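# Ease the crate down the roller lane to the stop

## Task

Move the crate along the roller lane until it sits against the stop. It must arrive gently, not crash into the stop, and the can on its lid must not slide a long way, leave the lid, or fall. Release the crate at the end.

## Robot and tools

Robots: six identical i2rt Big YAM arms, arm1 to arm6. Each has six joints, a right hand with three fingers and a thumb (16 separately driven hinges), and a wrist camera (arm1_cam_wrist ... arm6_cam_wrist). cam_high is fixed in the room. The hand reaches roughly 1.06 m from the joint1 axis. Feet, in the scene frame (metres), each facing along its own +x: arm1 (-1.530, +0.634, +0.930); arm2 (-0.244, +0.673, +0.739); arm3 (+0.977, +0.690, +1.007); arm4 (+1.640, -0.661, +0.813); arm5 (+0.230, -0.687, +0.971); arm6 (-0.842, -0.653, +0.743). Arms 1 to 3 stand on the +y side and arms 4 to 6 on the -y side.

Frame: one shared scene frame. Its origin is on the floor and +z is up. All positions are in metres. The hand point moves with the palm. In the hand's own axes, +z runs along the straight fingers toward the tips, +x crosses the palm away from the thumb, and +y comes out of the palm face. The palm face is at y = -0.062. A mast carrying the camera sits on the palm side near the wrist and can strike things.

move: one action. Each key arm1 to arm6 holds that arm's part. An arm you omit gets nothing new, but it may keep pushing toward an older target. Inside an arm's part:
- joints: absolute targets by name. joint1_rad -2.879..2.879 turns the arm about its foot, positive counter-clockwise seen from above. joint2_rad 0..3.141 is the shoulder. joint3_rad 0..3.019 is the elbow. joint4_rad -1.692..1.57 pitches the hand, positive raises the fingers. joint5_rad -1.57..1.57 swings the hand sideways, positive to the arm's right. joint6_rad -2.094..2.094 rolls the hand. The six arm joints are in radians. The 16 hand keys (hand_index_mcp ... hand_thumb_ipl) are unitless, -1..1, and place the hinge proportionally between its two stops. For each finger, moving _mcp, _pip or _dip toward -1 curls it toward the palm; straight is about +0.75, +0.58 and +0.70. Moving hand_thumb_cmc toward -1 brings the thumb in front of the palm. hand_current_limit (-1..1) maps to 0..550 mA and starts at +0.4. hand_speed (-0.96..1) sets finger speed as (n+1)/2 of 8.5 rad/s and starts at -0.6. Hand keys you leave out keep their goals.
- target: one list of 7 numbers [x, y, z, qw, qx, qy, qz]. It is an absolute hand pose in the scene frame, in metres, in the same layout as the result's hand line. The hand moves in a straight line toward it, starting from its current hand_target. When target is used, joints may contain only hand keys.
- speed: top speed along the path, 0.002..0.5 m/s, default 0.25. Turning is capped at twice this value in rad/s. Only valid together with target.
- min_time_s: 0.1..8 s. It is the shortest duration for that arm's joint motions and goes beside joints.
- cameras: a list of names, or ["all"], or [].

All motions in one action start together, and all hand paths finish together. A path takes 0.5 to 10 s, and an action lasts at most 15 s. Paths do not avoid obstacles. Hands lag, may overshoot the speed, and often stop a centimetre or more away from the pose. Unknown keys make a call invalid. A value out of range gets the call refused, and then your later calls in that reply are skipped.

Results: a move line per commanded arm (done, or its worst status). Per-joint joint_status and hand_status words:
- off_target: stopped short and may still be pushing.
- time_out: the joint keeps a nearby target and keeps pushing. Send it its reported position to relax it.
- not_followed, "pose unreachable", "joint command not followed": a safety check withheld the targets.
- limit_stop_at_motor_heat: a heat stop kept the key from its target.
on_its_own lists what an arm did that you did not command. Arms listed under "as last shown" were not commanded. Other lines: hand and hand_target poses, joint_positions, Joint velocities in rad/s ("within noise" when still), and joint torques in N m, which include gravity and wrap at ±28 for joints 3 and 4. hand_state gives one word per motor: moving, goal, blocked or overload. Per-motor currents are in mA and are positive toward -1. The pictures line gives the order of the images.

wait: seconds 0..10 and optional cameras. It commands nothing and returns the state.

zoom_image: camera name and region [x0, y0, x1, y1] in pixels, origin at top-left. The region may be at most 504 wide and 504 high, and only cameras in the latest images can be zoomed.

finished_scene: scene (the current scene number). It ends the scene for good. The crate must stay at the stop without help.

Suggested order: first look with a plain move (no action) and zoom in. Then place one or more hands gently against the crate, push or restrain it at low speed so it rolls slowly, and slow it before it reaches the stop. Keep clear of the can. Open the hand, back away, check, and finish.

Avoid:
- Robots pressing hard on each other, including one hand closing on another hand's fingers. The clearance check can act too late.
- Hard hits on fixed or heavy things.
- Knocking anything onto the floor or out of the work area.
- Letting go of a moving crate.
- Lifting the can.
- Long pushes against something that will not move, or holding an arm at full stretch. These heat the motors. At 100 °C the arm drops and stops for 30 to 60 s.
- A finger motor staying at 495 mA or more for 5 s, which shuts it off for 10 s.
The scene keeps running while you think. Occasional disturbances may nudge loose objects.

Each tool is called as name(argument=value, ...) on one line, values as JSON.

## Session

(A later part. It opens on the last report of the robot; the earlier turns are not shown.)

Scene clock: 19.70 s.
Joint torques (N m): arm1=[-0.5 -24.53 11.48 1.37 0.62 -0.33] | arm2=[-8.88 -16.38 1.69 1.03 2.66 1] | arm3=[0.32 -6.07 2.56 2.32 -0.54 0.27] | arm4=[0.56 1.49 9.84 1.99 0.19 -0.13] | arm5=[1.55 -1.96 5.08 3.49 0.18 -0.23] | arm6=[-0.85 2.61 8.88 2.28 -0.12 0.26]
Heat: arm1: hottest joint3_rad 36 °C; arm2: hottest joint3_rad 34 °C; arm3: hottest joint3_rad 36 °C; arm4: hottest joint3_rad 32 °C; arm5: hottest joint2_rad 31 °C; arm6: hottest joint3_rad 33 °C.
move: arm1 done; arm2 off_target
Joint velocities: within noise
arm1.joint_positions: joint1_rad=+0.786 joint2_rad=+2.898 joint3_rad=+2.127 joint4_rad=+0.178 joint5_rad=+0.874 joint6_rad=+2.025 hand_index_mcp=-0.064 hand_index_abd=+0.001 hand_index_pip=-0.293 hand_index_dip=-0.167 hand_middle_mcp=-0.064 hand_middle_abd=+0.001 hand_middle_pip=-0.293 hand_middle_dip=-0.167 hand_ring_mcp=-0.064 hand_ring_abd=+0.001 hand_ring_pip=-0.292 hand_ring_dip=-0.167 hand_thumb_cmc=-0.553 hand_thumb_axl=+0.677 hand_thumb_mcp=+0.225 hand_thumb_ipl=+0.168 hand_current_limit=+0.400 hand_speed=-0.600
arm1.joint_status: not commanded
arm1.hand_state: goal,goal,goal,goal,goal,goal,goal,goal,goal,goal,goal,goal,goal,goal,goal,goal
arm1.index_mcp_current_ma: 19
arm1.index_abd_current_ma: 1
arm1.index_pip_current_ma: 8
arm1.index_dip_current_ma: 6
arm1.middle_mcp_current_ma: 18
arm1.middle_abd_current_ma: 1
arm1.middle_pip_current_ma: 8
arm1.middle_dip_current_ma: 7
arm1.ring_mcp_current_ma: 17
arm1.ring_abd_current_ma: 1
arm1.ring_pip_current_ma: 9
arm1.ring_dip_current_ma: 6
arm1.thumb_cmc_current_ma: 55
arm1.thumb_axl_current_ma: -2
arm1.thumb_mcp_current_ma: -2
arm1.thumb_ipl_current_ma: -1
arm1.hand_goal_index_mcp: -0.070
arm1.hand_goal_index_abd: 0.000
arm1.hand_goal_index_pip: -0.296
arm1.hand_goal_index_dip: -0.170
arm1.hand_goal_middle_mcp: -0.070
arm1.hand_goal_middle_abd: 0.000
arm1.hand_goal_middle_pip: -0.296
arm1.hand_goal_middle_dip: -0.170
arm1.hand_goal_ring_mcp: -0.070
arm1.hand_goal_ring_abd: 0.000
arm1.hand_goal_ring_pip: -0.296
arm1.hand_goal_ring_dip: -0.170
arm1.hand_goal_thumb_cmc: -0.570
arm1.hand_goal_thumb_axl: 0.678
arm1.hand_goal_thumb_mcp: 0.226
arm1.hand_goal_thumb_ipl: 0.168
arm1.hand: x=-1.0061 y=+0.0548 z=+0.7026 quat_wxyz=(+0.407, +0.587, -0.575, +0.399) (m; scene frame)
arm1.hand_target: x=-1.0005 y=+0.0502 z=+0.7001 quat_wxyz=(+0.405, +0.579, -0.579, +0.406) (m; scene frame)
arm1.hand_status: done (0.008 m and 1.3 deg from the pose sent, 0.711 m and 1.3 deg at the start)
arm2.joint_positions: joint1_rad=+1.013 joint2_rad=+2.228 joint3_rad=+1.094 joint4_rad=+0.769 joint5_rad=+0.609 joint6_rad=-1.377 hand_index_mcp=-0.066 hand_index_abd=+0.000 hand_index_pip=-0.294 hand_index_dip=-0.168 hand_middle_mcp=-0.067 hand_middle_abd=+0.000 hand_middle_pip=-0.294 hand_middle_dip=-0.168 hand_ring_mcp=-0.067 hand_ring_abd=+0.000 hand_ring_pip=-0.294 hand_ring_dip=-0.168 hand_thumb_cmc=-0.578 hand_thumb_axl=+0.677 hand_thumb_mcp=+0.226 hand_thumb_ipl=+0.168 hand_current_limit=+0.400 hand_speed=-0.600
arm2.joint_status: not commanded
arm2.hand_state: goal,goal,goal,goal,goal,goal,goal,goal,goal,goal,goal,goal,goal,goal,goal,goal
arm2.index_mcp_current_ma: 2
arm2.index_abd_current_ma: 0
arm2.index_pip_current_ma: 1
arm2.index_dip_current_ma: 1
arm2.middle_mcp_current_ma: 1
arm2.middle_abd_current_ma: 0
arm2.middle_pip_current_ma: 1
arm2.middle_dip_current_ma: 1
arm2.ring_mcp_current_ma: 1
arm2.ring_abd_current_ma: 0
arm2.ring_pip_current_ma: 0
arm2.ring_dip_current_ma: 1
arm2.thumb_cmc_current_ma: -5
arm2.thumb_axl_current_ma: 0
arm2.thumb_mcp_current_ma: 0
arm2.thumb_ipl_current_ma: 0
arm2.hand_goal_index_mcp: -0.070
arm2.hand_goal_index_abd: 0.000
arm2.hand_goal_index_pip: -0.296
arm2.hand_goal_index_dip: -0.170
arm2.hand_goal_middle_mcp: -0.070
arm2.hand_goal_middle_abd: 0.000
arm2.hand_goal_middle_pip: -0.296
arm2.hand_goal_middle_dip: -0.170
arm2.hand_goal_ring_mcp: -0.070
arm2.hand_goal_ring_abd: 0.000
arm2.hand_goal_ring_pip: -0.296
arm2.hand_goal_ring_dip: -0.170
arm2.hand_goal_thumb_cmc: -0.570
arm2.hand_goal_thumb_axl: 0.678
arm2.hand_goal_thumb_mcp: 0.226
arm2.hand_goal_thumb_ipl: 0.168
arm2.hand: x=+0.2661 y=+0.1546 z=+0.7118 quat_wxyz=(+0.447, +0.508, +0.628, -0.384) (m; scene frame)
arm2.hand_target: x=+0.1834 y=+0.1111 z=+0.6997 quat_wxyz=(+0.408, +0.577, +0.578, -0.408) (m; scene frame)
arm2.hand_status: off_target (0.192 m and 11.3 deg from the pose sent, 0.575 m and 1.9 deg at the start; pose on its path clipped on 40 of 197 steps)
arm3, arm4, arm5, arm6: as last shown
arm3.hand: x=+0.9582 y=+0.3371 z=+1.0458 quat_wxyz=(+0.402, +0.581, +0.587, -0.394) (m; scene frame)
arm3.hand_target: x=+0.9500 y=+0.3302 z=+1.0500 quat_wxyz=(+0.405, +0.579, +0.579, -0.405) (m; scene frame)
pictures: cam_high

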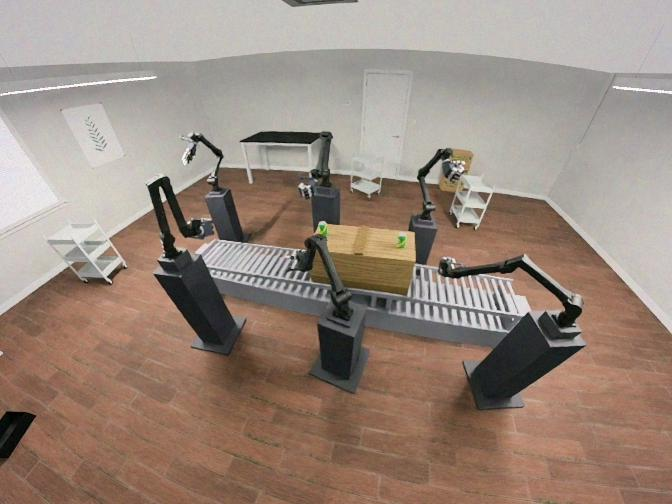

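move(arm5={"target": [0.31, -0.06, 0.69, 0.4056, -0.5792, -0.5792, -0.4056], "speed": 0.3}, cameras=["cam_high", "arm5_cam_wrist", "arm2_cam_wrist"])

zoom_image(camera="cam_high", region=[260, 180, 420, 300])

Scene clock: 23.10 s.
Joint torques (N m): arm1=[-0.5 -24.59 11.45 1.39 0.62 -0.32] | arm2=[-8.88 -16.44 1.74 1.1 2.65 1.03] | arm3=[1.08 -6.18 2.36 2.17 -0.51 0.3] | arm4=[0.32 1.55 9.84 2.07 0.19 -0.13] | arm5=[0.62 -12.45 2.69 2.35 0.22 -0.19] | arm6=[-0.85 2.67 8.88 2.28 -0.12 0.26]
Heat: arm1: hottest joint3_rad 37 °C; arm2: hottest joint3_rad 33 °C; arm3: hottest joint3_rad 35 °C; arm4: hottest joint3_rad 32 °C; arm5: hottest joint2_rad 31 °C; arm6: hottest joint3_rad 33 °C.
move: arm5 off_target
Joint velocities: within noise
arm1, arm2, arm3, arm4, arm6: as last shown
arm2.joint_positions: joint1_rad=+1.013 joint2_rad=+2.228 joint3_rad=+1.094 joint4_rad=+0.769 joint5_rad=+0.609 joint6_rad=-1.376 hand_index_mcp=-0.066 hand_index_abd=+0.000 hand_index_pip=-0.294 hand_index_dip=-0.168 hand_middle_mcp=-0.067 hand_middle_abd=+0.000 hand_middle_pip=-0.294 hand_middle_dip=-0.168 hand_ring_mcp=-0.067 hand_ring_abd=+0.000 hand_ring_pip=-0.294 hand_ring_dip=-0.168 hand_thumb_cmc=-0.578 hand_thumb_axl=+0.677 hand_thumb_mcp=+0.226 hand_thumb_ipl=+0.168 hand_current_limit=+0.400 hand_speed=-0.600
arm2.hand: x=+0.2660 y=+0.1546 z=+0.7118 quat_wxyz=(+0.447, +0.508, +0.628, -0.384) (m; scene frame)
arm5.joint_positions: joint1_rad=+0.069 joint2_rad=+2.732 joint3_rad=+1.185 joint4_rad=+1.224 joint5_rad=+0.008 joint6_rad=+1.557 hand_index_mcp=-0.063 hand_index_abd=+0.000 hand_index_pip=-0.292 hand_index_dip=-0.167 hand_middle_mcp=-0.064 hand_middle_abd=+0.000 hand_middle_pip=-0.292 hand_middle_dip=-0.168 hand_ring_mcp=-0.063 hand_ring_abd=+0.000 hand_ring_pip=-0.293 hand_ring_dip=-0.168 hand_thumb_cmc=-0.554 hand_thumb_axl=+0.677 hand_thumb_mcp=+0.225 hand_thumb_ipl=+0.168 hand_current_limit=+0.400 hand_speed=-0.600
arm5.joint_status: not commanded
arm5.hand_state: goal,goal,goal,goal,goal,goal,goal,goal,goal,goal,goal,goal,goal,goal,goal,goal
arm5.index_mcp_current_ma: 20
arm5.index_abd_current_ma: 0
arm5.index_pip_current_ma: 9
arm5.index_dip_current_ma: 7
arm5.middle_mcp_current_ma: 19
arm5.middle_abd_current_ma: 0
arm5.middle_pip_current_ma: 11
arm5.middle_dip_current_ma: 6
arm5.ring_mcp_current_ma: 21
arm5.ring_abd_current_ma: 0
arm5.ring_pip_current_ma: 9
arm5.ring_dip_current_ma: 6
arm5.thumb_cmc_current_ma: 53
arm5.thumb_axl_current_ma: -2
arm5.thumb_mcp_current_ma: -2
arm5.thumb_ipl_current_ma: -1
arm5.hand_goal_index_mcp: -0.070
arm5.hand_goal_index_abd: 0.000
arm5.hand_goal_index_pip: -0.296
arm5.hand_goal_index_dip: -0.170
arm5.hand_goal_middle_mcp: -0.070
arm5.hand_goal_middle_abd: 0.000
arm5.hand_goal_middle_pip: -0.296
arm5.hand_goal_middle_dip: -0.170
arm5.hand_goal_ring_mcp: -0.070
arm5.hand_goal_ring_abd: 0.000
arm5.hand_goal_ring_pip: -0.296
arm5.hand_goal_ring_dip: -0.170
arm5.hand_goal_thumb_cmc: -0.570
arm5.hand_goal_thumb_axl: 0.678
arm5.hand_goal_thumb_mcp: 0.226
arm5.hand_goal_thumb_ipl: 0.168
arm5.hand: x=+0.3141 y=-0.0548 z=+0.7076 quat_wxyz=(-0.408, +0.572, +0.577, +0.416) (m; scene frame)
arm5.hand_target: x=+0.3100 y=-0.0606 z=+0.6905 quat_wxyz=(-0.405, +0.579, +0.579, +0.406) (m; scene frame)
arm5.hand_status: off_target (0.019 m and 1.5 deg from the pose sent, 0.440 m and 1.0 deg at the start)
pictures: arm2_cam_wrist, arm5_cam_wrist, cam_high
camera_calibration:
arm2_cam_wrist: T_world_to_cam=[[0.6538, -0.100093, 0.750018, -0.658273], [-0.633267, 0.470141, 0.614769, -0.394735], [-0.414148, -0.876898, 0.243993, 0.195669], [0, 0, 0, 1]] pos_world=[0.261442, 0.291274, 0.688646]
arm5_cam_wrist: T_world_to_cam=[[0.612687, -0.238342, -0.75353, 0.363223], [-0.519488, -0.839986, -0.156703, 0.17318], [-0.595606, 0.48746, -0.638465, 0.785241], [0, 0, 0, 1]] pos_world=[0.335117, -0.150734, 0.802186]

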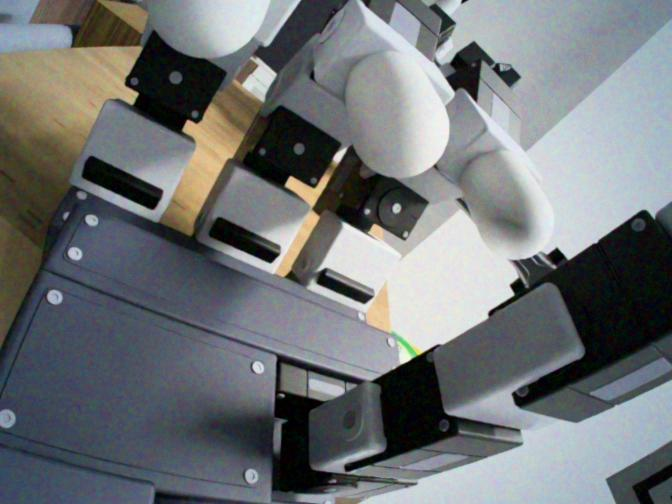

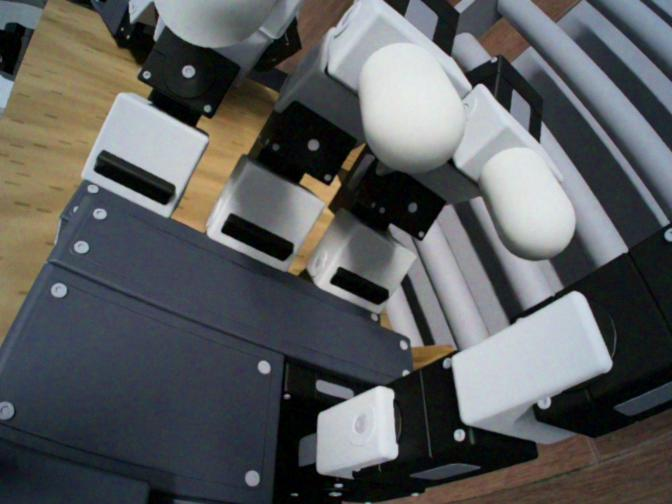

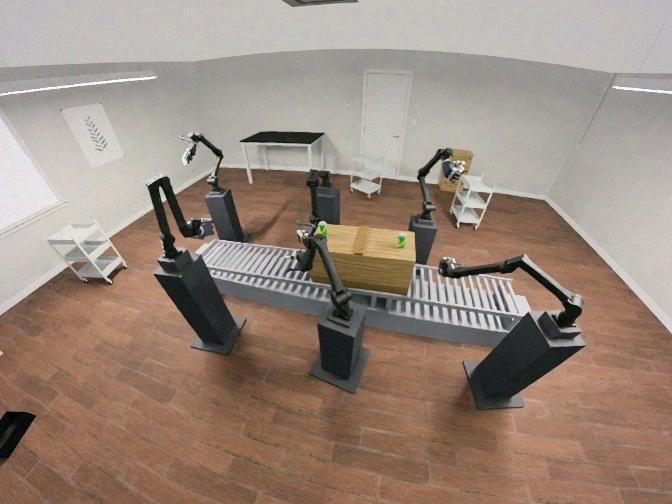

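Scaled by 3.150 from the camera's 672x504 image, which has a finer 960x720 frame.

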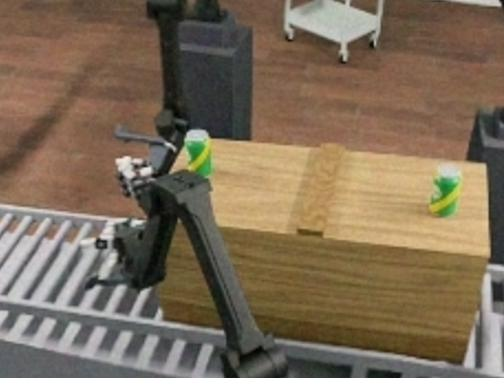

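move(arm5={"target": [0.20, -0.06, 0.69, 0.4056, -0.5792, -0.5792, -0.4056], "speed": 0.1}, arm3={"target": [0.85, 0.15, 0.85, 0.4056, 0.5792, 0.5792, -0.4056], "speed": 0.2})

move(arm2={"target": [0.34, 0.33, 0.88, 0.4056, 0.5792, 0.5792, -0.4056], "speed": 0.2}, cameras=["cam_high", "arm5_cam_wrist", "arm2_cam_wrist"])

zoom_image(camera="cam_high", region=[260, 180, 420, 300])

Scene clock: 26.07 s.
Joint torques (N m): arm1=[-0.44 -24.59 11.47 1.37 0.62 -0.33] | arm2=[-7.18 -15.62 3.29 1.17 1.35 0.77] | arm3=[1.73 -12.63 2.1 0.7 -0.25 0.26] | arm4=[0.26 1.38 9.84 2.1 0.17 -0.13] | arm5=[5.89 -12.81 3.93 1.81 -0.03 -0.28] | arm6=[-0.85 2.55 8.9 2.28 -0.12 0.26]
Heat: arm1: hottest joint3_rad 38 °C; arm2: hottest joint3_rad 33 °C; arm3: hottest joint3_rad 35 °C; arm4: hottest joint3_rad 32 °C; arm5: hottest joint2_rad 31 °C; arm6: hottest joint3_rad 33 °C.
move: arm3 done; arm5 off_target
Joint velocities: within noise
arm1, arm2, arm4, arm6: as last shown
arm2.joint_positions: joint1_rad=+0.994 joint2_rad=+2.221 joint3_rad=+1.073 joint4_rad=+0.767 joint5_rad=+0.639 joint6_rad=-1.350 hand_index_mcp=-0.066 hand_index_abd=+0.000 hand_index_pip=-0.294 hand_index_dip=-0.168 hand_middle_mcp=-0.067 hand_middle_abd=+0.000 hand_middle_pip=-0.294 hand_middle_dip=-0.168 hand_ring_mcp=-0.067 hand_ring_abd=+0.000 hand_ring_pip=-0.294 hand_ring_dip=-0.168 hand_thumb_cmc=-0.578 hand_thumb_axl=+0.677 hand_thumb_mcp=+0.226 hand_thumb_ipl=+0.168 hand_current_limit=+0.400 hand_speed=-0.600
arm2.hand: x=+0.2454 y=+0.1461 z=+0.7099 quat_wxyz=(+0.436, +0.528, +0.614, -0.393) (m; scene frame)
arm3.joint_positions: joint1_rad=-0.605 joint2_rad=+2.519 joint3_rad=+0.910 joint4_rad=+1.217 joint5_rad=-0.486 joint6_rad=-1.782 hand_index_mcp=-0.064 hand_index_abd=+0.000 hand_index_pip=-0.294 hand_index_dip=-0.167 hand_middle_mcp=-0.062 hand_middle_abd=+0.000 hand_middle_pip=-0.293 hand_middle_dip=-0.168 hand_ring_mcp=-0.063 hand_ring_abd=+0.000 hand_ring_pip=-0.293 hand_ring_dip=-0.168 hand_thumb_cmc=-0.576 hand_thumb_axl=+0.677 hand_thumb_mcp=+0.226 hand_thumb_ipl=+0.168 hand_current_limit=+0.400 hand_speed=-0.600
arm3.joint_status: not commanded
arm3.hand_state: goal,goal,goal,goal,goal,goal,goal,goal,goal,goal,goal,goal,goal,goal,goal,goal
arm3.index_mcp_current_ma: 21
arm3.index_abd_current_ma: 0
arm3.index_pip_current_ma: 6
arm3.index_dip_current_ma: 7
arm3.middle_mcp_current_ma: 25
arm3.middle_abd_current_ma: 0
arm3.middle_pip_current_ma: 7
arm3.middle_dip_current_ma: 6
arm3.ring_mcp_current_ma: 23
arm3.ring_abd_current_ma: 0
arm3.ring_pip_current_ma: 8
arm3.ring_dip_current_ma: 6
arm3.thumb_cmc_current_ma: -20
arm3.thumb_axl_current_ma: -2
arm3.thumb_mcp_current_ma: -1
arm3.thumb_ipl_current_ma: -1
arm3.hand_goal_index_mcp: -0.070
arm3.hand_goal_index_abd: 0.000
arm3.hand_goal_index_pip: -0.296
arm3.hand_goal_index_dip: -0.170
arm3.hand_goal_middle_mcp: -0.070
arm3.hand_goal_middle_abd: 0.000
arm3.hand_goal_middle_pip: -0.296
arm3.hand_goal_middle_dip: -0.170
arm3.hand_goal_ring_mcp: -0.070
arm3.hand_goal_ring_abd: 0.000
arm3.hand_goal_ring_pip: -0.296
arm3.hand_goal_ring_dip: -0.170
arm3.hand_goal_thumb_cmc: -0.570
arm3.hand_goal_thumb_axl: 0.678
arm3.hand_goal_thumb_mcp: 0.226
arm3.hand_goal_thumb_ipl: 0.168
arm3.hand: x=+0.8527 y=+0.1524 z=+0.8555 quat_wxyz=(+0.405, +0.573, +0.582, -0.410) (m; scene frame)
arm3.hand_target: x=+0.8501 y=+0.1501 z=+0.8501 quat_wxyz=(+0.406, +0.579, +0.579, -0.406) (m; scene frame)
arm3.hand_status: done (0.007 m and 0.9 deg from the pose sent, 0.292 m and 1.7 deg at the start)
arm5.joint_positions: joint1_rad=+0.237 joint2_rad=+2.732 joint3_rad=+1.199 joint4_rad=+1.185 joint5_rad=+0.231 joint6_rad=+1.640 hand_index_mcp=-0.064 hand_index_abd=+0.000 hand_index_pip=-0.293 hand_index_dip=-0.167 hand_middle_mcp=-0.064 hand_middle_abd=+0.000 hand_middle_pip=-0.292 hand_middle_dip=-0.168 hand_ring_mcp=-0.064 hand_ring_abd=+0.000 hand_ring_pip=-0.293 hand_ring_dip=-0.168 hand_thumb_cmc=-0.554 hand_thumb_axl=+0.677 hand_thumb_mcp=+0.225 hand_thumb_ipl=+0.168 hand_current_limit=+0.400 hand_speed=-0.600
arm5.joint_status: not commanded
arm5.hand_state: goal,goal,goal,goal,goal,goal,goal,goal,goal,goal,goal,goal,goal,goal,goal,goal
arm5.index_mcp_current_ma: 17
arm5.index_abd_current_ma: 0
arm5.index_pip_current_ma: 9
arm5.index_dip_current_ma: 7
arm5.middle_mcp_current_ma: 17
arm5.middle_abd_current_ma: 0
arm5.middle_pip_current_ma: 11
arm5.middle_dip_current_ma: 6
arm5.ring_mcp_current_ma: 18
arm5.ring_abd_current_ma: 0
arm5.ring_pip_current_ma: 8
arm5.ring_dip_current_ma: 6
arm5.thumb_cmc_current_ma: 53
arm5.thumb_axl_current_ma: -2
arm5.thumb_mcp_current_ma: -2
arm5.thumb_ipl_current_ma: -1
arm5.hand_goal_index_mcp: -0.070
arm5.hand_goal_index_abd: 0.000
arm5.hand_goal_index_pip: -0.296
arm5.hand_goal_index_dip: -0.170
arm5.hand_goal_middle_mcp: -0.070
arm5.hand_goal_middle_abd: 0.000
arm5.hand_goal_middle_pip: -0.296
arm5.hand_goal_middle_dip: -0.170
arm5.hand_goal_ring_mcp: -0.070
arm5.hand_goal_ring_abd: 0.000
arm5.hand_goal_ring_pip: -0.296
arm5.hand_goal_ring_dip: -0.170
arm5.hand_goal_thumb_cmc: -0.570
arm5.hand_goal_thumb_axl: 0.678
arm5.hand_goal_thumb_mcp: 0.226
arm5.hand_goal_thumb_ipl: 0.168
arm5.hand: x=+0.2441 y=-0.0647 z=+0.7035 quat_wxyz=(-0.390, +0.595, +0.560, +0.425) (m; scene frame)
arm5.hand_target: x=+0.2011 y=-0.0626 z=+0.6912 quat_wxyz=(-0.405, +0.579, +0.579, +0.406) (m; scene frame)
arm5.hand_status: off_target (0.046 m and 4.0 deg from the pose sent, 0.116 m and 1.5 deg at the start)
pictures: none

Scene clock: 28.83 s.
Joint torques (N m): arm1=[-0.5 -24.59 11.47 1.37 0.62 -0.33] | arm2=[0.03 -14.62 12.51 0.87 0.85 0.29] | arm3=[1.38 -12.81 2.22 0.61 -0.25 0.26] | arm4=[0.62 1.55 9.81 2.07 0.17 -0.13] | arm5=[7.77 -12.4 3.71 2.07 -0.31 -0.26] | arm6=[-0.85 2.61 8.88 2.29 -0.12 0.26]
Heat: arm1: hottest joint3_rad 38 °C; arm2: hottest joint3_rad 34 °C; arm3: hottest joint3_rad 35 °C; arm4: hottest joint3_rad 33 °C; arm5: hottest joint2_rad 32 °C; arm6: hottest joint3_rad 34 °C.
move: arm2 off_target
Joint velocities: within noise
arm1, arm3, arm4, arm5, arm6: as last shown
arm2.joint_positions: joint1_rad=+1.431 joint2_rad=+1.819 joint3_rad=+1.076 joint4_rad=-0.129 joint5_rad=+1.098 joint6_rad=-0.808 hand_index_mcp=-0.066 hand_index_abd=+0.000 hand_index_pip=-0.294 hand_index_dip=-0.168 hand_middle_mcp=-0.067 hand_middle_abd=+0.000 hand_middle_pip=-0.294 hand_middle_dip=-0.168 hand_ring_mcp=-0.067 hand_ring_abd=+0.000 hand_ring_pip=-0.294 hand_ring_dip=-0.168 hand_thumb_cmc=-0.578 hand_thumb_axl=+0.677 hand_thumb_mcp=+0.226 hand_thumb_ipl=+0.168 hand_current_limit=+0.400 hand_speed=-0.600
arm2.joint_status: not commanded
arm2.hand_state: goal,goal,goal,goal,goal,goal,goal,goal,goal,goal,goal,goal,goal,goal,goal,goal
arm2.index_mcp_current_ma: 2
arm2.index_abd_current_ma: 0
arm2.index_pip_current_ma: 1
arm2.index_dip_current_ma: 1
arm2.middle_mcp_current_ma: 1
arm2.middle_abd_current_ma: 0
arm2.middle_pip_current_ma: 1
arm2.middle_dip_current_ma: 1
arm2.ring_mcp_current_ma: 1
arm2.ring_abd_current_ma: 0
arm2.ring_pip_current_ma: 0
arm2.ring_dip_current_ma: 1
arm2.thumb_cmc_current_ma: -5
arm2.thumb_axl_current_ma: 0
arm2.thumb_mcp_current_ma: 0
arm2.thumb_ipl_current_ma: 0
arm2.hand_goal_index_mcp: -0.070
arm2.hand_goal_index_abd: 0.000
arm2.hand_goal_index_pip: -0.296
arm2.hand_goal_index_dip: -0.170
arm2.hand_goal_middle_mcp: -0.070
arm2.hand_goal_middle_abd: 0.000
arm2.hand_goal_middle_pip: -0.296
arm2.hand_goal_middle_dip: -0.170
arm2.hand_goal_ring_mcp: -0.070
arm2.hand_goal_ring_abd: 0.000
arm2.hand_goal_ring_pip: -0.296
arm2.hand_goal_ring_dip: -0.170
arm2.hand_goal_thumb_cmc: -0.570
arm2.hand_goal_thumb_axl: 0.678
arm2.hand_goal_thumb_mcp: 0.226
arm2.hand_goal_thumb_ipl: 0.168
arm2.hand: x=+0.3240 y=+0.3369 z=+0.8497 quat_wxyz=(+0.384, +0.568, +0.597, -0.416) (m; scene frame)
arm2.hand_target: x=+0.3385 y=+0.3308 z=+0.8806 quat_wxyz=(+0.406, +0.579, +0.579, -0.405) (m; scene frame)
arm2.hand_status: off_target (0.035 m and 3.7 deg from the pose sent, 0.268 m and 8.1 deg at the start)
arm5.joint_positions: joint1_rad=+0.214 joint2_rad=+2.736 joint3_rad=+1.199 joint4_rad=+1.185 joint5_rad=+0.238 joint6_rad=+1.644 hand_index_mcp=-0.064 hand_index_abd=+0.000 hand_index_pip=-0.293 hand_index_dip=-0.167 hand_middle_mcp=-0.064 hand_middle_abd=+0.000 hand_middle_pip=-0.292 hand_middle_dip=-0.168 hand_ring_mcp=-0.064 hand_ring_abd=+0.000 hand_ring_pip=-0.293 hand_ring_dip=-0.168 hand_thumb_cmc=-0.554 hand_thumb_axl=+0.677 hand_thumb_mcp=+0.225 hand_thumb_ipl=+0.168 hand_current_limit=+0.400 hand_speed=-0.600
arm5.hand: x=+0.2600 y=-0.0675 z=+0.7012 quat_wxyz=(-0.383, +0.604, +0.551, +0.430) (m; scene frame)
arm5.hand_target: x=+0.2010 y=-0.0627 z=+0.6912 quat_wxyz=(-0.405, +0.579, +0.579, +0.405) (m; scene frame)
pictures: arm2_cam_wrist, arm5_cam_wrist, cam_high
camera_calibration:
arm2_cam_wrist: T_world_to_cam=[[0.647797, -0.260824, 0.715773, -0.696128], [-0.515632, 0.541519, 0.663989, -0.632567], [-0.560788, -0.799205, 0.216305, 0.390806], [0, 0, 0, 1]] pos_world=[0.343937, 0.473314, 0.833754]
arm5_cam_wrist: T_world_to_cam=[[0.582529, -0.312494, -0.750338, 0.389193], [-0.601726, -0.786401, -0.13964, 0.146492], [-0.54643, 0.532843, -0.646137, 0.750789], [0, 0, 0, 1]] pos_world=[0.271686, -0.16323, 0.797595]

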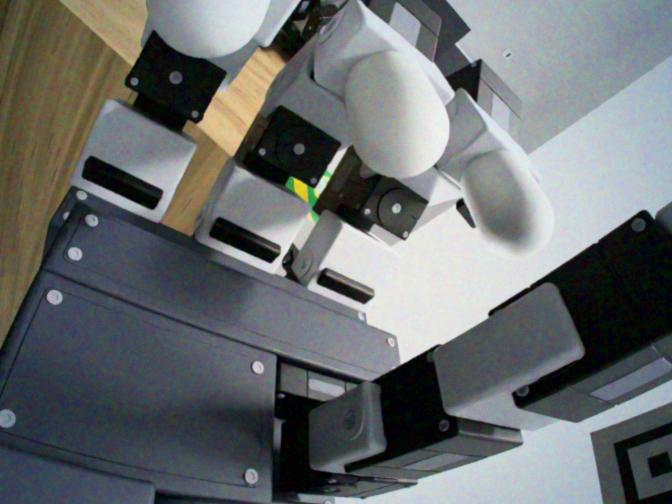

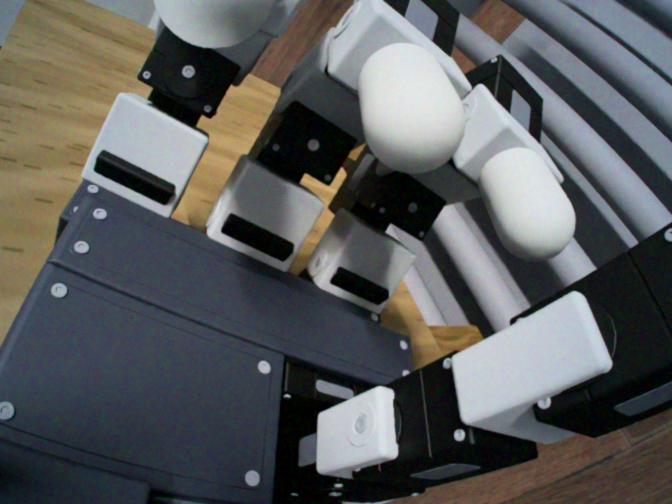

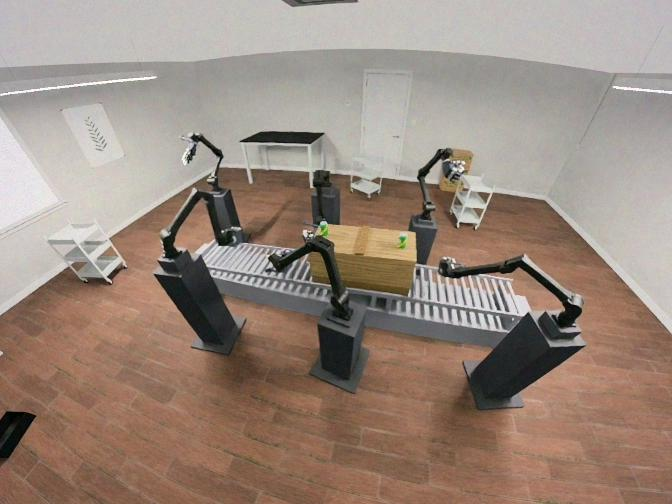

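Scaled by 3.150 from the camera's 672x504 image, which has a finer 960x720 frame.

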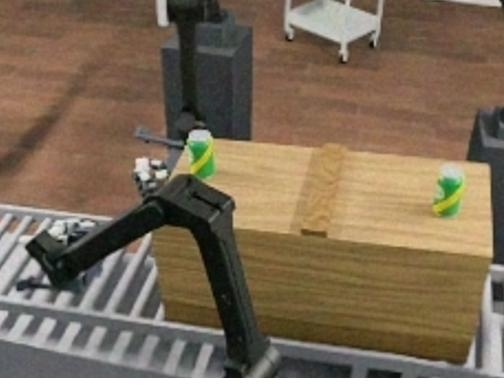

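move(arm5={"target": [0.62, -0.06, 0.67, 0.4056, -0.5792, -0.5792, -0.4056], "speed": 0.12}, arm3={"target": [0.84, 0.07, 0.67, 0.4056, 0.5792, 0.5792, -0.4056], "speed": 0.12}, arm1={"joints": {"joint1_rad": 0.0, "joint2_rad": 0.63, "joint3_rad": 1.32, "joint4_rad": -1.28, "joint5_rad": 0.0, "joint6_rad": 1.0}, "min_time_s": 4}, arm2={"joints": {"joint2_rad": 0.6, "joint3_rad": 1.3, "joint4_rad": -1.2, "joint5_rad": 0.3}, "min_time_s": 3}, cameras=["cam_high", "arm5_cam_wrist", "arm3_cam_wrist"])

zoom_image(camera="cam_high", region=[220, 180, 380, 300])

Scene clock: 35.30 s.
Joint torques (N m): arm1=[-0.73 2.2 8.29 1.99 -0.02 -0.48] | arm2=[0.03 0.73 13.68 1.36 -0.15 0.23] | arm3=[2.73 -15.15 3.32 0.87 -0.21 0.32] | arm4=[0.38 1.55 9.88 2.09 0.2 -0.14] | arm5=[9.23 -15.44 0.73 2.39 -1.49 -0.97] | arm6=[-0.85 2.61 8.88 2.28 -0.12 0.26]
Heat: arm1: hottest joint3_rad 39 °C; arm2: hottest joint3_rad 36 °C; arm3: hottest joint3_rad 35 °C; arm4: hottest joint3_rad 33 °C; arm5: hottest joint2_rad 33 °C; arm6: hottest joint3_rad 35 °C.
move: arm1 done; arm2 done; arm3 done; arm5 off_target
Joint velocities: within noise
arm1.joint_positions: joint1_rad=+0.007 joint2_rad=+0.623 joint3_rad=+1.321 joint4_rad=-1.273 joint5_rad=+0.004 joint6_rad=+1.010 hand_index_mcp=-0.064 hand_index_abd=+0.001 hand_index_pip=-0.293 hand_index_dip=-0.167 hand_middle_mcp=-0.064 hand_middle_abd=+0.001 hand_middle_pip=-0.293 hand_middle_dip=-0.167 hand_ring_mcp=-0.064 hand_ring_abd=+0.001 hand_ring_pip=-0.292 hand_ring_dip=-0.167 hand_thumb_cmc=-0.554 hand_thumb_axl=+0.677 hand_thumb_mcp=+0.225 hand_thumb_ipl=+0.168 hand_current_limit=+0.400 hand_speed=-0.600
arm1.joint_status: all done
arm1.hand_state: goal,goal,goal,goal,goal,goal,goal,goal,goal,goal,goal,goal,goal,goal,goal,goal
arm1.index_mcp_current_ma: 19
arm1.index_abd_current_ma: 1
arm1.index_pip_current_ma: 8
arm1.index_dip_current_ma: 6
arm1.middle_mcp_current_ma: 18
arm1.middle_abd_current_ma: 1
arm1.middle_pip_current_ma: 8
arm1.middle_dip_current_ma: 7
arm1.ring_mcp_current_ma: 17
arm1.ring_abd_current_ma: 1
arm1.ring_pip_current_ma: 9
arm1.ring_dip_current_ma: 6
arm1.thumb_cmc_current_ma: 51
arm1.thumb_axl_current_ma: -2
arm1.thumb_mcp_current_ma: -2
arm1.thumb_ipl_current_ma: -1
arm1.hand_goal_index_mcp: -0.070
arm1.hand_goal_index_abd: 0.000
arm1.hand_goal_index_pip: -0.296
arm1.hand_goal_index_dip: -0.170
arm1.hand_goal_middle_mcp: -0.070
arm1.hand_goal_middle_abd: 0.000
arm1.hand_goal_middle_pip: -0.296
arm1.hand_goal_middle_dip: -0.170
arm1.hand_goal_ring_mcp: -0.070
arm1.hand_goal_ring_abd: 0.000
arm1.hand_goal_ring_pip: -0.296
arm1.hand_goal_ring_dip: -0.170
arm1.hand_goal_thumb_cmc: -0.570
arm1.hand_goal_thumb_axl: 0.678
arm1.hand_goal_thumb_mcp: 0.226
arm1.hand_goal_thumb_ipl: 0.168
arm1.hand: x=-1.5655 y=+0.3590 z=+1.4715 quat_wxyz=(+0.399, +0.803, -0.352, +0.270) (m; scene frame)
arm1.hand_target: x=-1.5659 y=+0.3566 z=+1.4683 quat_wxyz=(+0.395, +0.807, -0.352, +0.264) (m; scene frame)
arm1.hand_status: not commanded
arm2.joint_positions: joint1_rad=+1.431 joint2_rad=+0.598 joint3_rad=+1.257 joint4_rad=-1.194 joint5_rad=+0.303 joint6_rad=-0.806 hand_index_mcp=-0.066 hand_index_abd=+0.000 hand_index_pip=-0.294 hand_index_dip=-0.168 hand_middle_mcp=-0.067 hand_middle_abd=+0.000 hand_middle_pip=-0.294 hand_middle_dip=-0.168 hand_ring_mcp=-0.067 hand_ring_abd=+0.000 hand_ring_pip=-0.294 hand_ring_dip=-0.168 hand_thumb_cmc=-0.578 hand_thumb_axl=+0.677 hand_thumb_mcp=+0.226 hand_thumb_ipl=+0.168 hand_current_limit=+0.400 hand_speed=-0.600
arm2.joint_status: all done
arm2.hand_state: goal,goal,goal,goal,goal,goal,goal,goal,goal,goal,goal,goal,goal,goal,goal,goal
arm2.index_mcp_current_ma: 2
arm2.index_abd_current_ma: 0
arm2.index_pip_current_ma: 1
arm2.index_dip_current_ma: 1
arm2.middle_mcp_current_ma: 1
arm2.middle_abd_current_ma: 0
arm2.middle_pip_current_ma: 1
arm2.middle_dip_current_ma: 1
arm2.ring_mcp_current_ma: 1
arm2.ring_abd_current_ma: 0
arm2.ring_pip_current_ma: 0
arm2.ring_dip_current_ma: 1
arm2.thumb_cmc_current_ma: -5
arm2.thumb_axl_current_ma: 0
arm2.thumb_mcp_current_ma: 0
arm2.thumb_ipl_current_ma: 0
arm2.hand_goal_index_mcp: -0.070
arm2.hand_goal_index_abd: 0.000
arm2.hand_goal_index_pip: -0.296
arm2.hand_goal_index_dip: -0.170
arm2.hand_goal_middle_mcp: -0.070
arm2.hand_goal_middle_abd: 0.000
arm2.hand_goal_middle_pip: -0.296
arm2.hand_goal_middle_dip: -0.170
arm2.hand_goal_ring_mcp: -0.070
arm2.hand_goal_ring_abd: 0.000
arm2.hand_goal_ring_pip: -0.296
arm2.hand_goal_ring_dip: -0.170
arm2.hand_goal_thumb_cmc: -0.570
arm2.hand_goal_thumb_axl: 0.678
arm2.hand_goal_thumb_mcp: 0.226
arm2.hand_goal_thumb_ipl: 0.168
arm2.hand: x=+0.0494 y=+0.5596 z=+1.3028 quat_wxyz=(+0.499, +0.513, +0.698, -0.021) (m; scene frame)
arm2.hand_target: x=+0.0427 y=+0.5615 z=+1.3253 quat_wxyz=(+0.513, +0.514, +0.688, -0.013) (m; scene frame)
arm2.hand_status: not commanded
arm3.joint_positions: joint1_rad=-0.561 joint2_rad=+3.003 joint3_rad=+1.495 joint4_rad=+1.123 joint5_rad=-0.432 joint6_rad=-1.756 hand_index_mcp=-0.064 hand_index_abd=+0.000 hand_index_pip=-0.294 hand_index_dip=-0.167 hand_middle_mcp=-0.062 hand_middle_abd=+0.000 hand_middle_pip=-0.293 hand_middle_dip=-0.168 hand_ring_mcp=-0.063 hand_ring_abd=+0.000 hand_ring_pip=-0.293 hand_ring_dip=-0.168 hand_thumb_cmc=-0.576 hand_thumb_axl=+0.677 hand_thumb_mcp=+0.226 hand_thumb_ipl=+0.168 hand_current_limit=+0.400 hand_speed=-0.600
arm3.joint_status: not commanded
arm3.hand_state: goal,goal,goal,goal,goal,goal,goal,goal,goal,goal,goal,goal,goal,goal,goal,goal
arm3.index_mcp_current_ma: 21
arm3.index_abd_current_ma: 0
arm3.index_pip_current_ma: 6
arm3.index_dip_current_ma: 7
arm3.middle_mcp_current_ma: 25
arm3.middle_abd_current_ma: 0
arm3.middle_pip_current_ma: 7
arm3.middle_dip_current_ma: 6
arm3.ring_mcp_current_ma: 23
arm3.ring_abd_current_ma: 0
arm3.ring_pip_current_ma: 8
arm3.ring_dip_current_ma: 6
arm3.thumb_cmc_current_ma: -20
arm3.thumb_axl_current_ma: -2
arm3.thumb_mcp_current_ma: -1
arm3.thumb_ipl_current_ma: -1
arm3.hand_goal_index_mcp: -0.070
arm3.hand_goal_index_abd: 0.000
arm3.hand_goal_index_pip: -0.296
arm3.hand_goal_index_dip: -0.170
arm3.hand_goal_middle_mcp: -0.070
arm3.hand_goal_middle_abd: 0.000
arm3.hand_goal_middle_pip: -0.296
arm3.hand_goal_middle_dip: -0.170
arm3.hand_goal_ring_mcp: -0.070
arm3.hand_goal_ring_abd: 0.000
arm3.hand_goal_ring_pip: -0.296
arm3.hand_goal_ring_dip: -0.170
arm3.hand_goal_thumb_cmc: -0.570
arm3.hand_goal_thumb_axl: 0.678
arm3.hand_goal_thumb_mcp: 0.226
arm3.hand_goal_thumb_ipl: 0.168
arm3.hand: x=+0.8333 y=+0.0746 z=+0.6755 quat_wxyz=(+0.402, +0.579, +0.578, -0.411) (m; scene frame)
arm3.hand_target: x=+0.8400 y=+0.0704 z=+0.6701 quat_wxyz=(+0.405, +0.579, +0.579, -0.406) (m; scene frame)
arm3.hand_status: done (0.010 m and 0.8 deg from the pose sent, 0.203 m and 0.9 deg at the start)
arm4, arm6: as last shown
arm5.joint_positions: joint1_rad=-0.682 joint2_rad=+2.783 joint3_rad=+1.546 joint4_rad=+0.894 joint5_rad=-0.567 joint6_rad=+1.390 hand_index_mcp=-0.066 hand_index_abd=+0.000 hand_index_pip=-0.293 hand_index_dip=-0.167 hand_middle_mcp=-0.067 hand_middle_abd=+0.000 hand_middle_pip=-0.293 hand_middle_dip=-0.168 hand_ring_mcp=-0.066 hand_ring_abd=+0.000 hand_ring_pip=-0.293 hand_ring_dip=-0.168 hand_thumb_cmc=-0.554 hand_thumb_axl=+0.677 hand_thumb_mcp=+0.225 hand_thumb_ipl=+0.168 hand_current_limit=+0.400 hand_speed=-0.600
arm5.joint_status: not commanded
arm5.hand_state: goal,goal,goal,goal,goal,goal,goal,goal,goal,goal,goal,goal,goal,goal,goal,goal
arm5.index_mcp_current_ma: 10
arm5.index_abd_current_ma: 1
arm5.index_pip_current_ma: 7
arm5.index_dip_current_ma: 6
arm5.middle_mcp_current_ma: 10
arm5.middle_abd_current_ma: 1
arm5.middle_pip_current_ma: 9
arm5.middle_dip_current_ma: 5
arm5.ring_mcp_current_ma: 11
arm5.ring_abd_current_ma: 1
arm5.ring_pip_current_ma: 7
arm5.ring_dip_current_ma: 5
arm5.thumb_cmc_current_ma: 52
arm5.thumb_axl_current_ma: -2
arm5.thumb_mcp_current_ma: -2
arm5.thumb_ipl_current_ma: -1
arm5.hand_goal_index_mcp: -0.070
arm5.hand_goal_index_abd: 0.000
arm5.hand_goal_index_pip: -0.296
arm5.hand_goal_index_dip: -0.170
arm5.hand_goal_middle_mcp: -0.070
arm5.hand_goal_middle_abd: 0.000
arm5.hand_goal_middle_pip: -0.296
arm5.hand_goal_middle_dip: -0.170
arm5.hand_goal_ring_mcp: -0.070
arm5.hand_goal_ring_abd: 0.000
arm5.hand_goal_ring_pip: -0.296
arm5.hand_goal_ring_dip: -0.170
arm5.hand_goal_thumb_cmc: -0.570
arm5.hand_goal_thumb_axl: 0.678
arm5.hand_goal_thumb_mcp: 0.226
arm5.hand_goal_thumb_ipl: 0.168
arm5.hand: x=+0.7423 y=-0.1061 z=+0.7114 quat_wxyz=(-0.392, +0.611, +0.519, +0.452) (m; scene frame)
arm5.hand_target: x=+0.6572 y=-0.0780 z=+0.6809 quat_wxyz=(-0.407, +0.578, +0.578, +0.407) (m; scene frame)
arm5.hand_status: off_target (0.137 m and 9.6 deg from the pose sent, 0.361 m and 5.8 deg at the start; pose on its path clipped on 29 of 147 steps)
pictures: arm3_cam_wrist, arm5_cam_wrist, cam_high
camera_calibration:
arm3_cam_wrist: T_world_to_cam=[[0.613735, -0.259874, 0.745517, -0.962408], [-0.550276, 0.536327, 0.63996, -0.0617251], [-0.56615, -0.803006, 0.18616, 0.533548], [0, 0, 0, 1]] pos_world=[0.858765, 0.211442, 0.657667]
arm5_cam_wrist: T_world_to_cam=[[0.555253, -0.300098, -0.775652, 0.143402], [-0.646106, -0.742893, -0.175093, 0.470471], [-0.523681, 0.598374, -0.606389, 1.00331], [0, 0, 0, 1]] pos_world=[0.749764, -0.207811, 0.802002]

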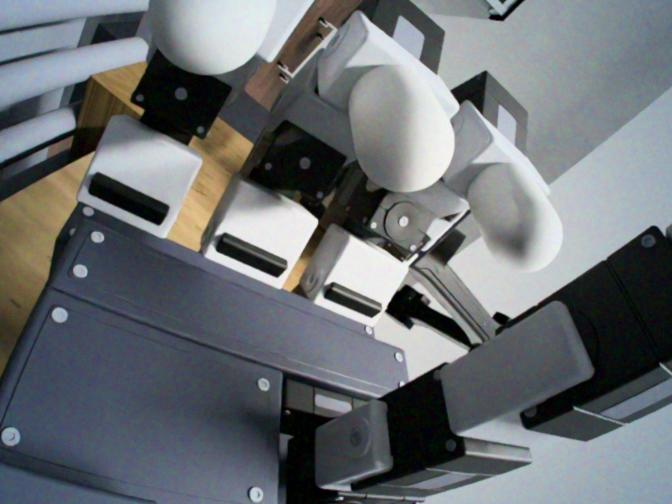

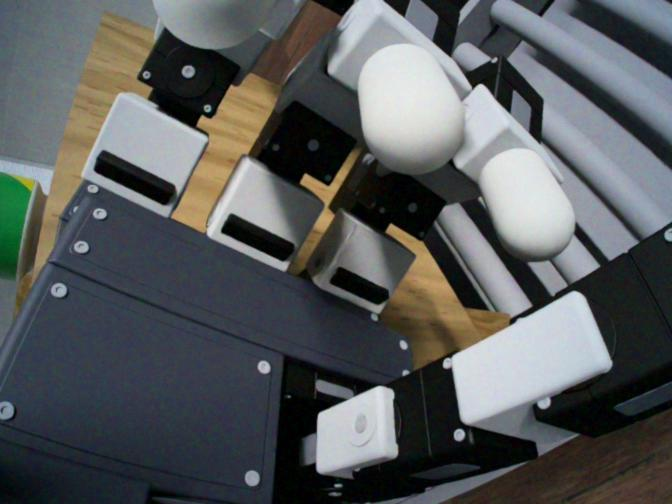

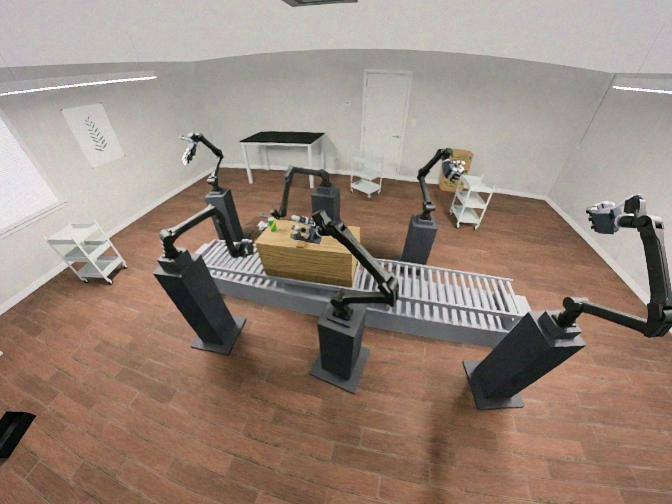

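Scaled by 3.150 from the camera's 672x504 image, which has a finer 960x720 frame.

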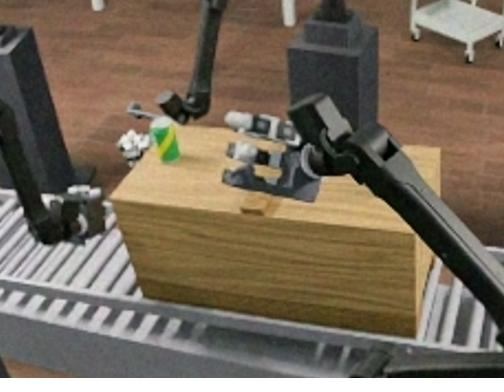

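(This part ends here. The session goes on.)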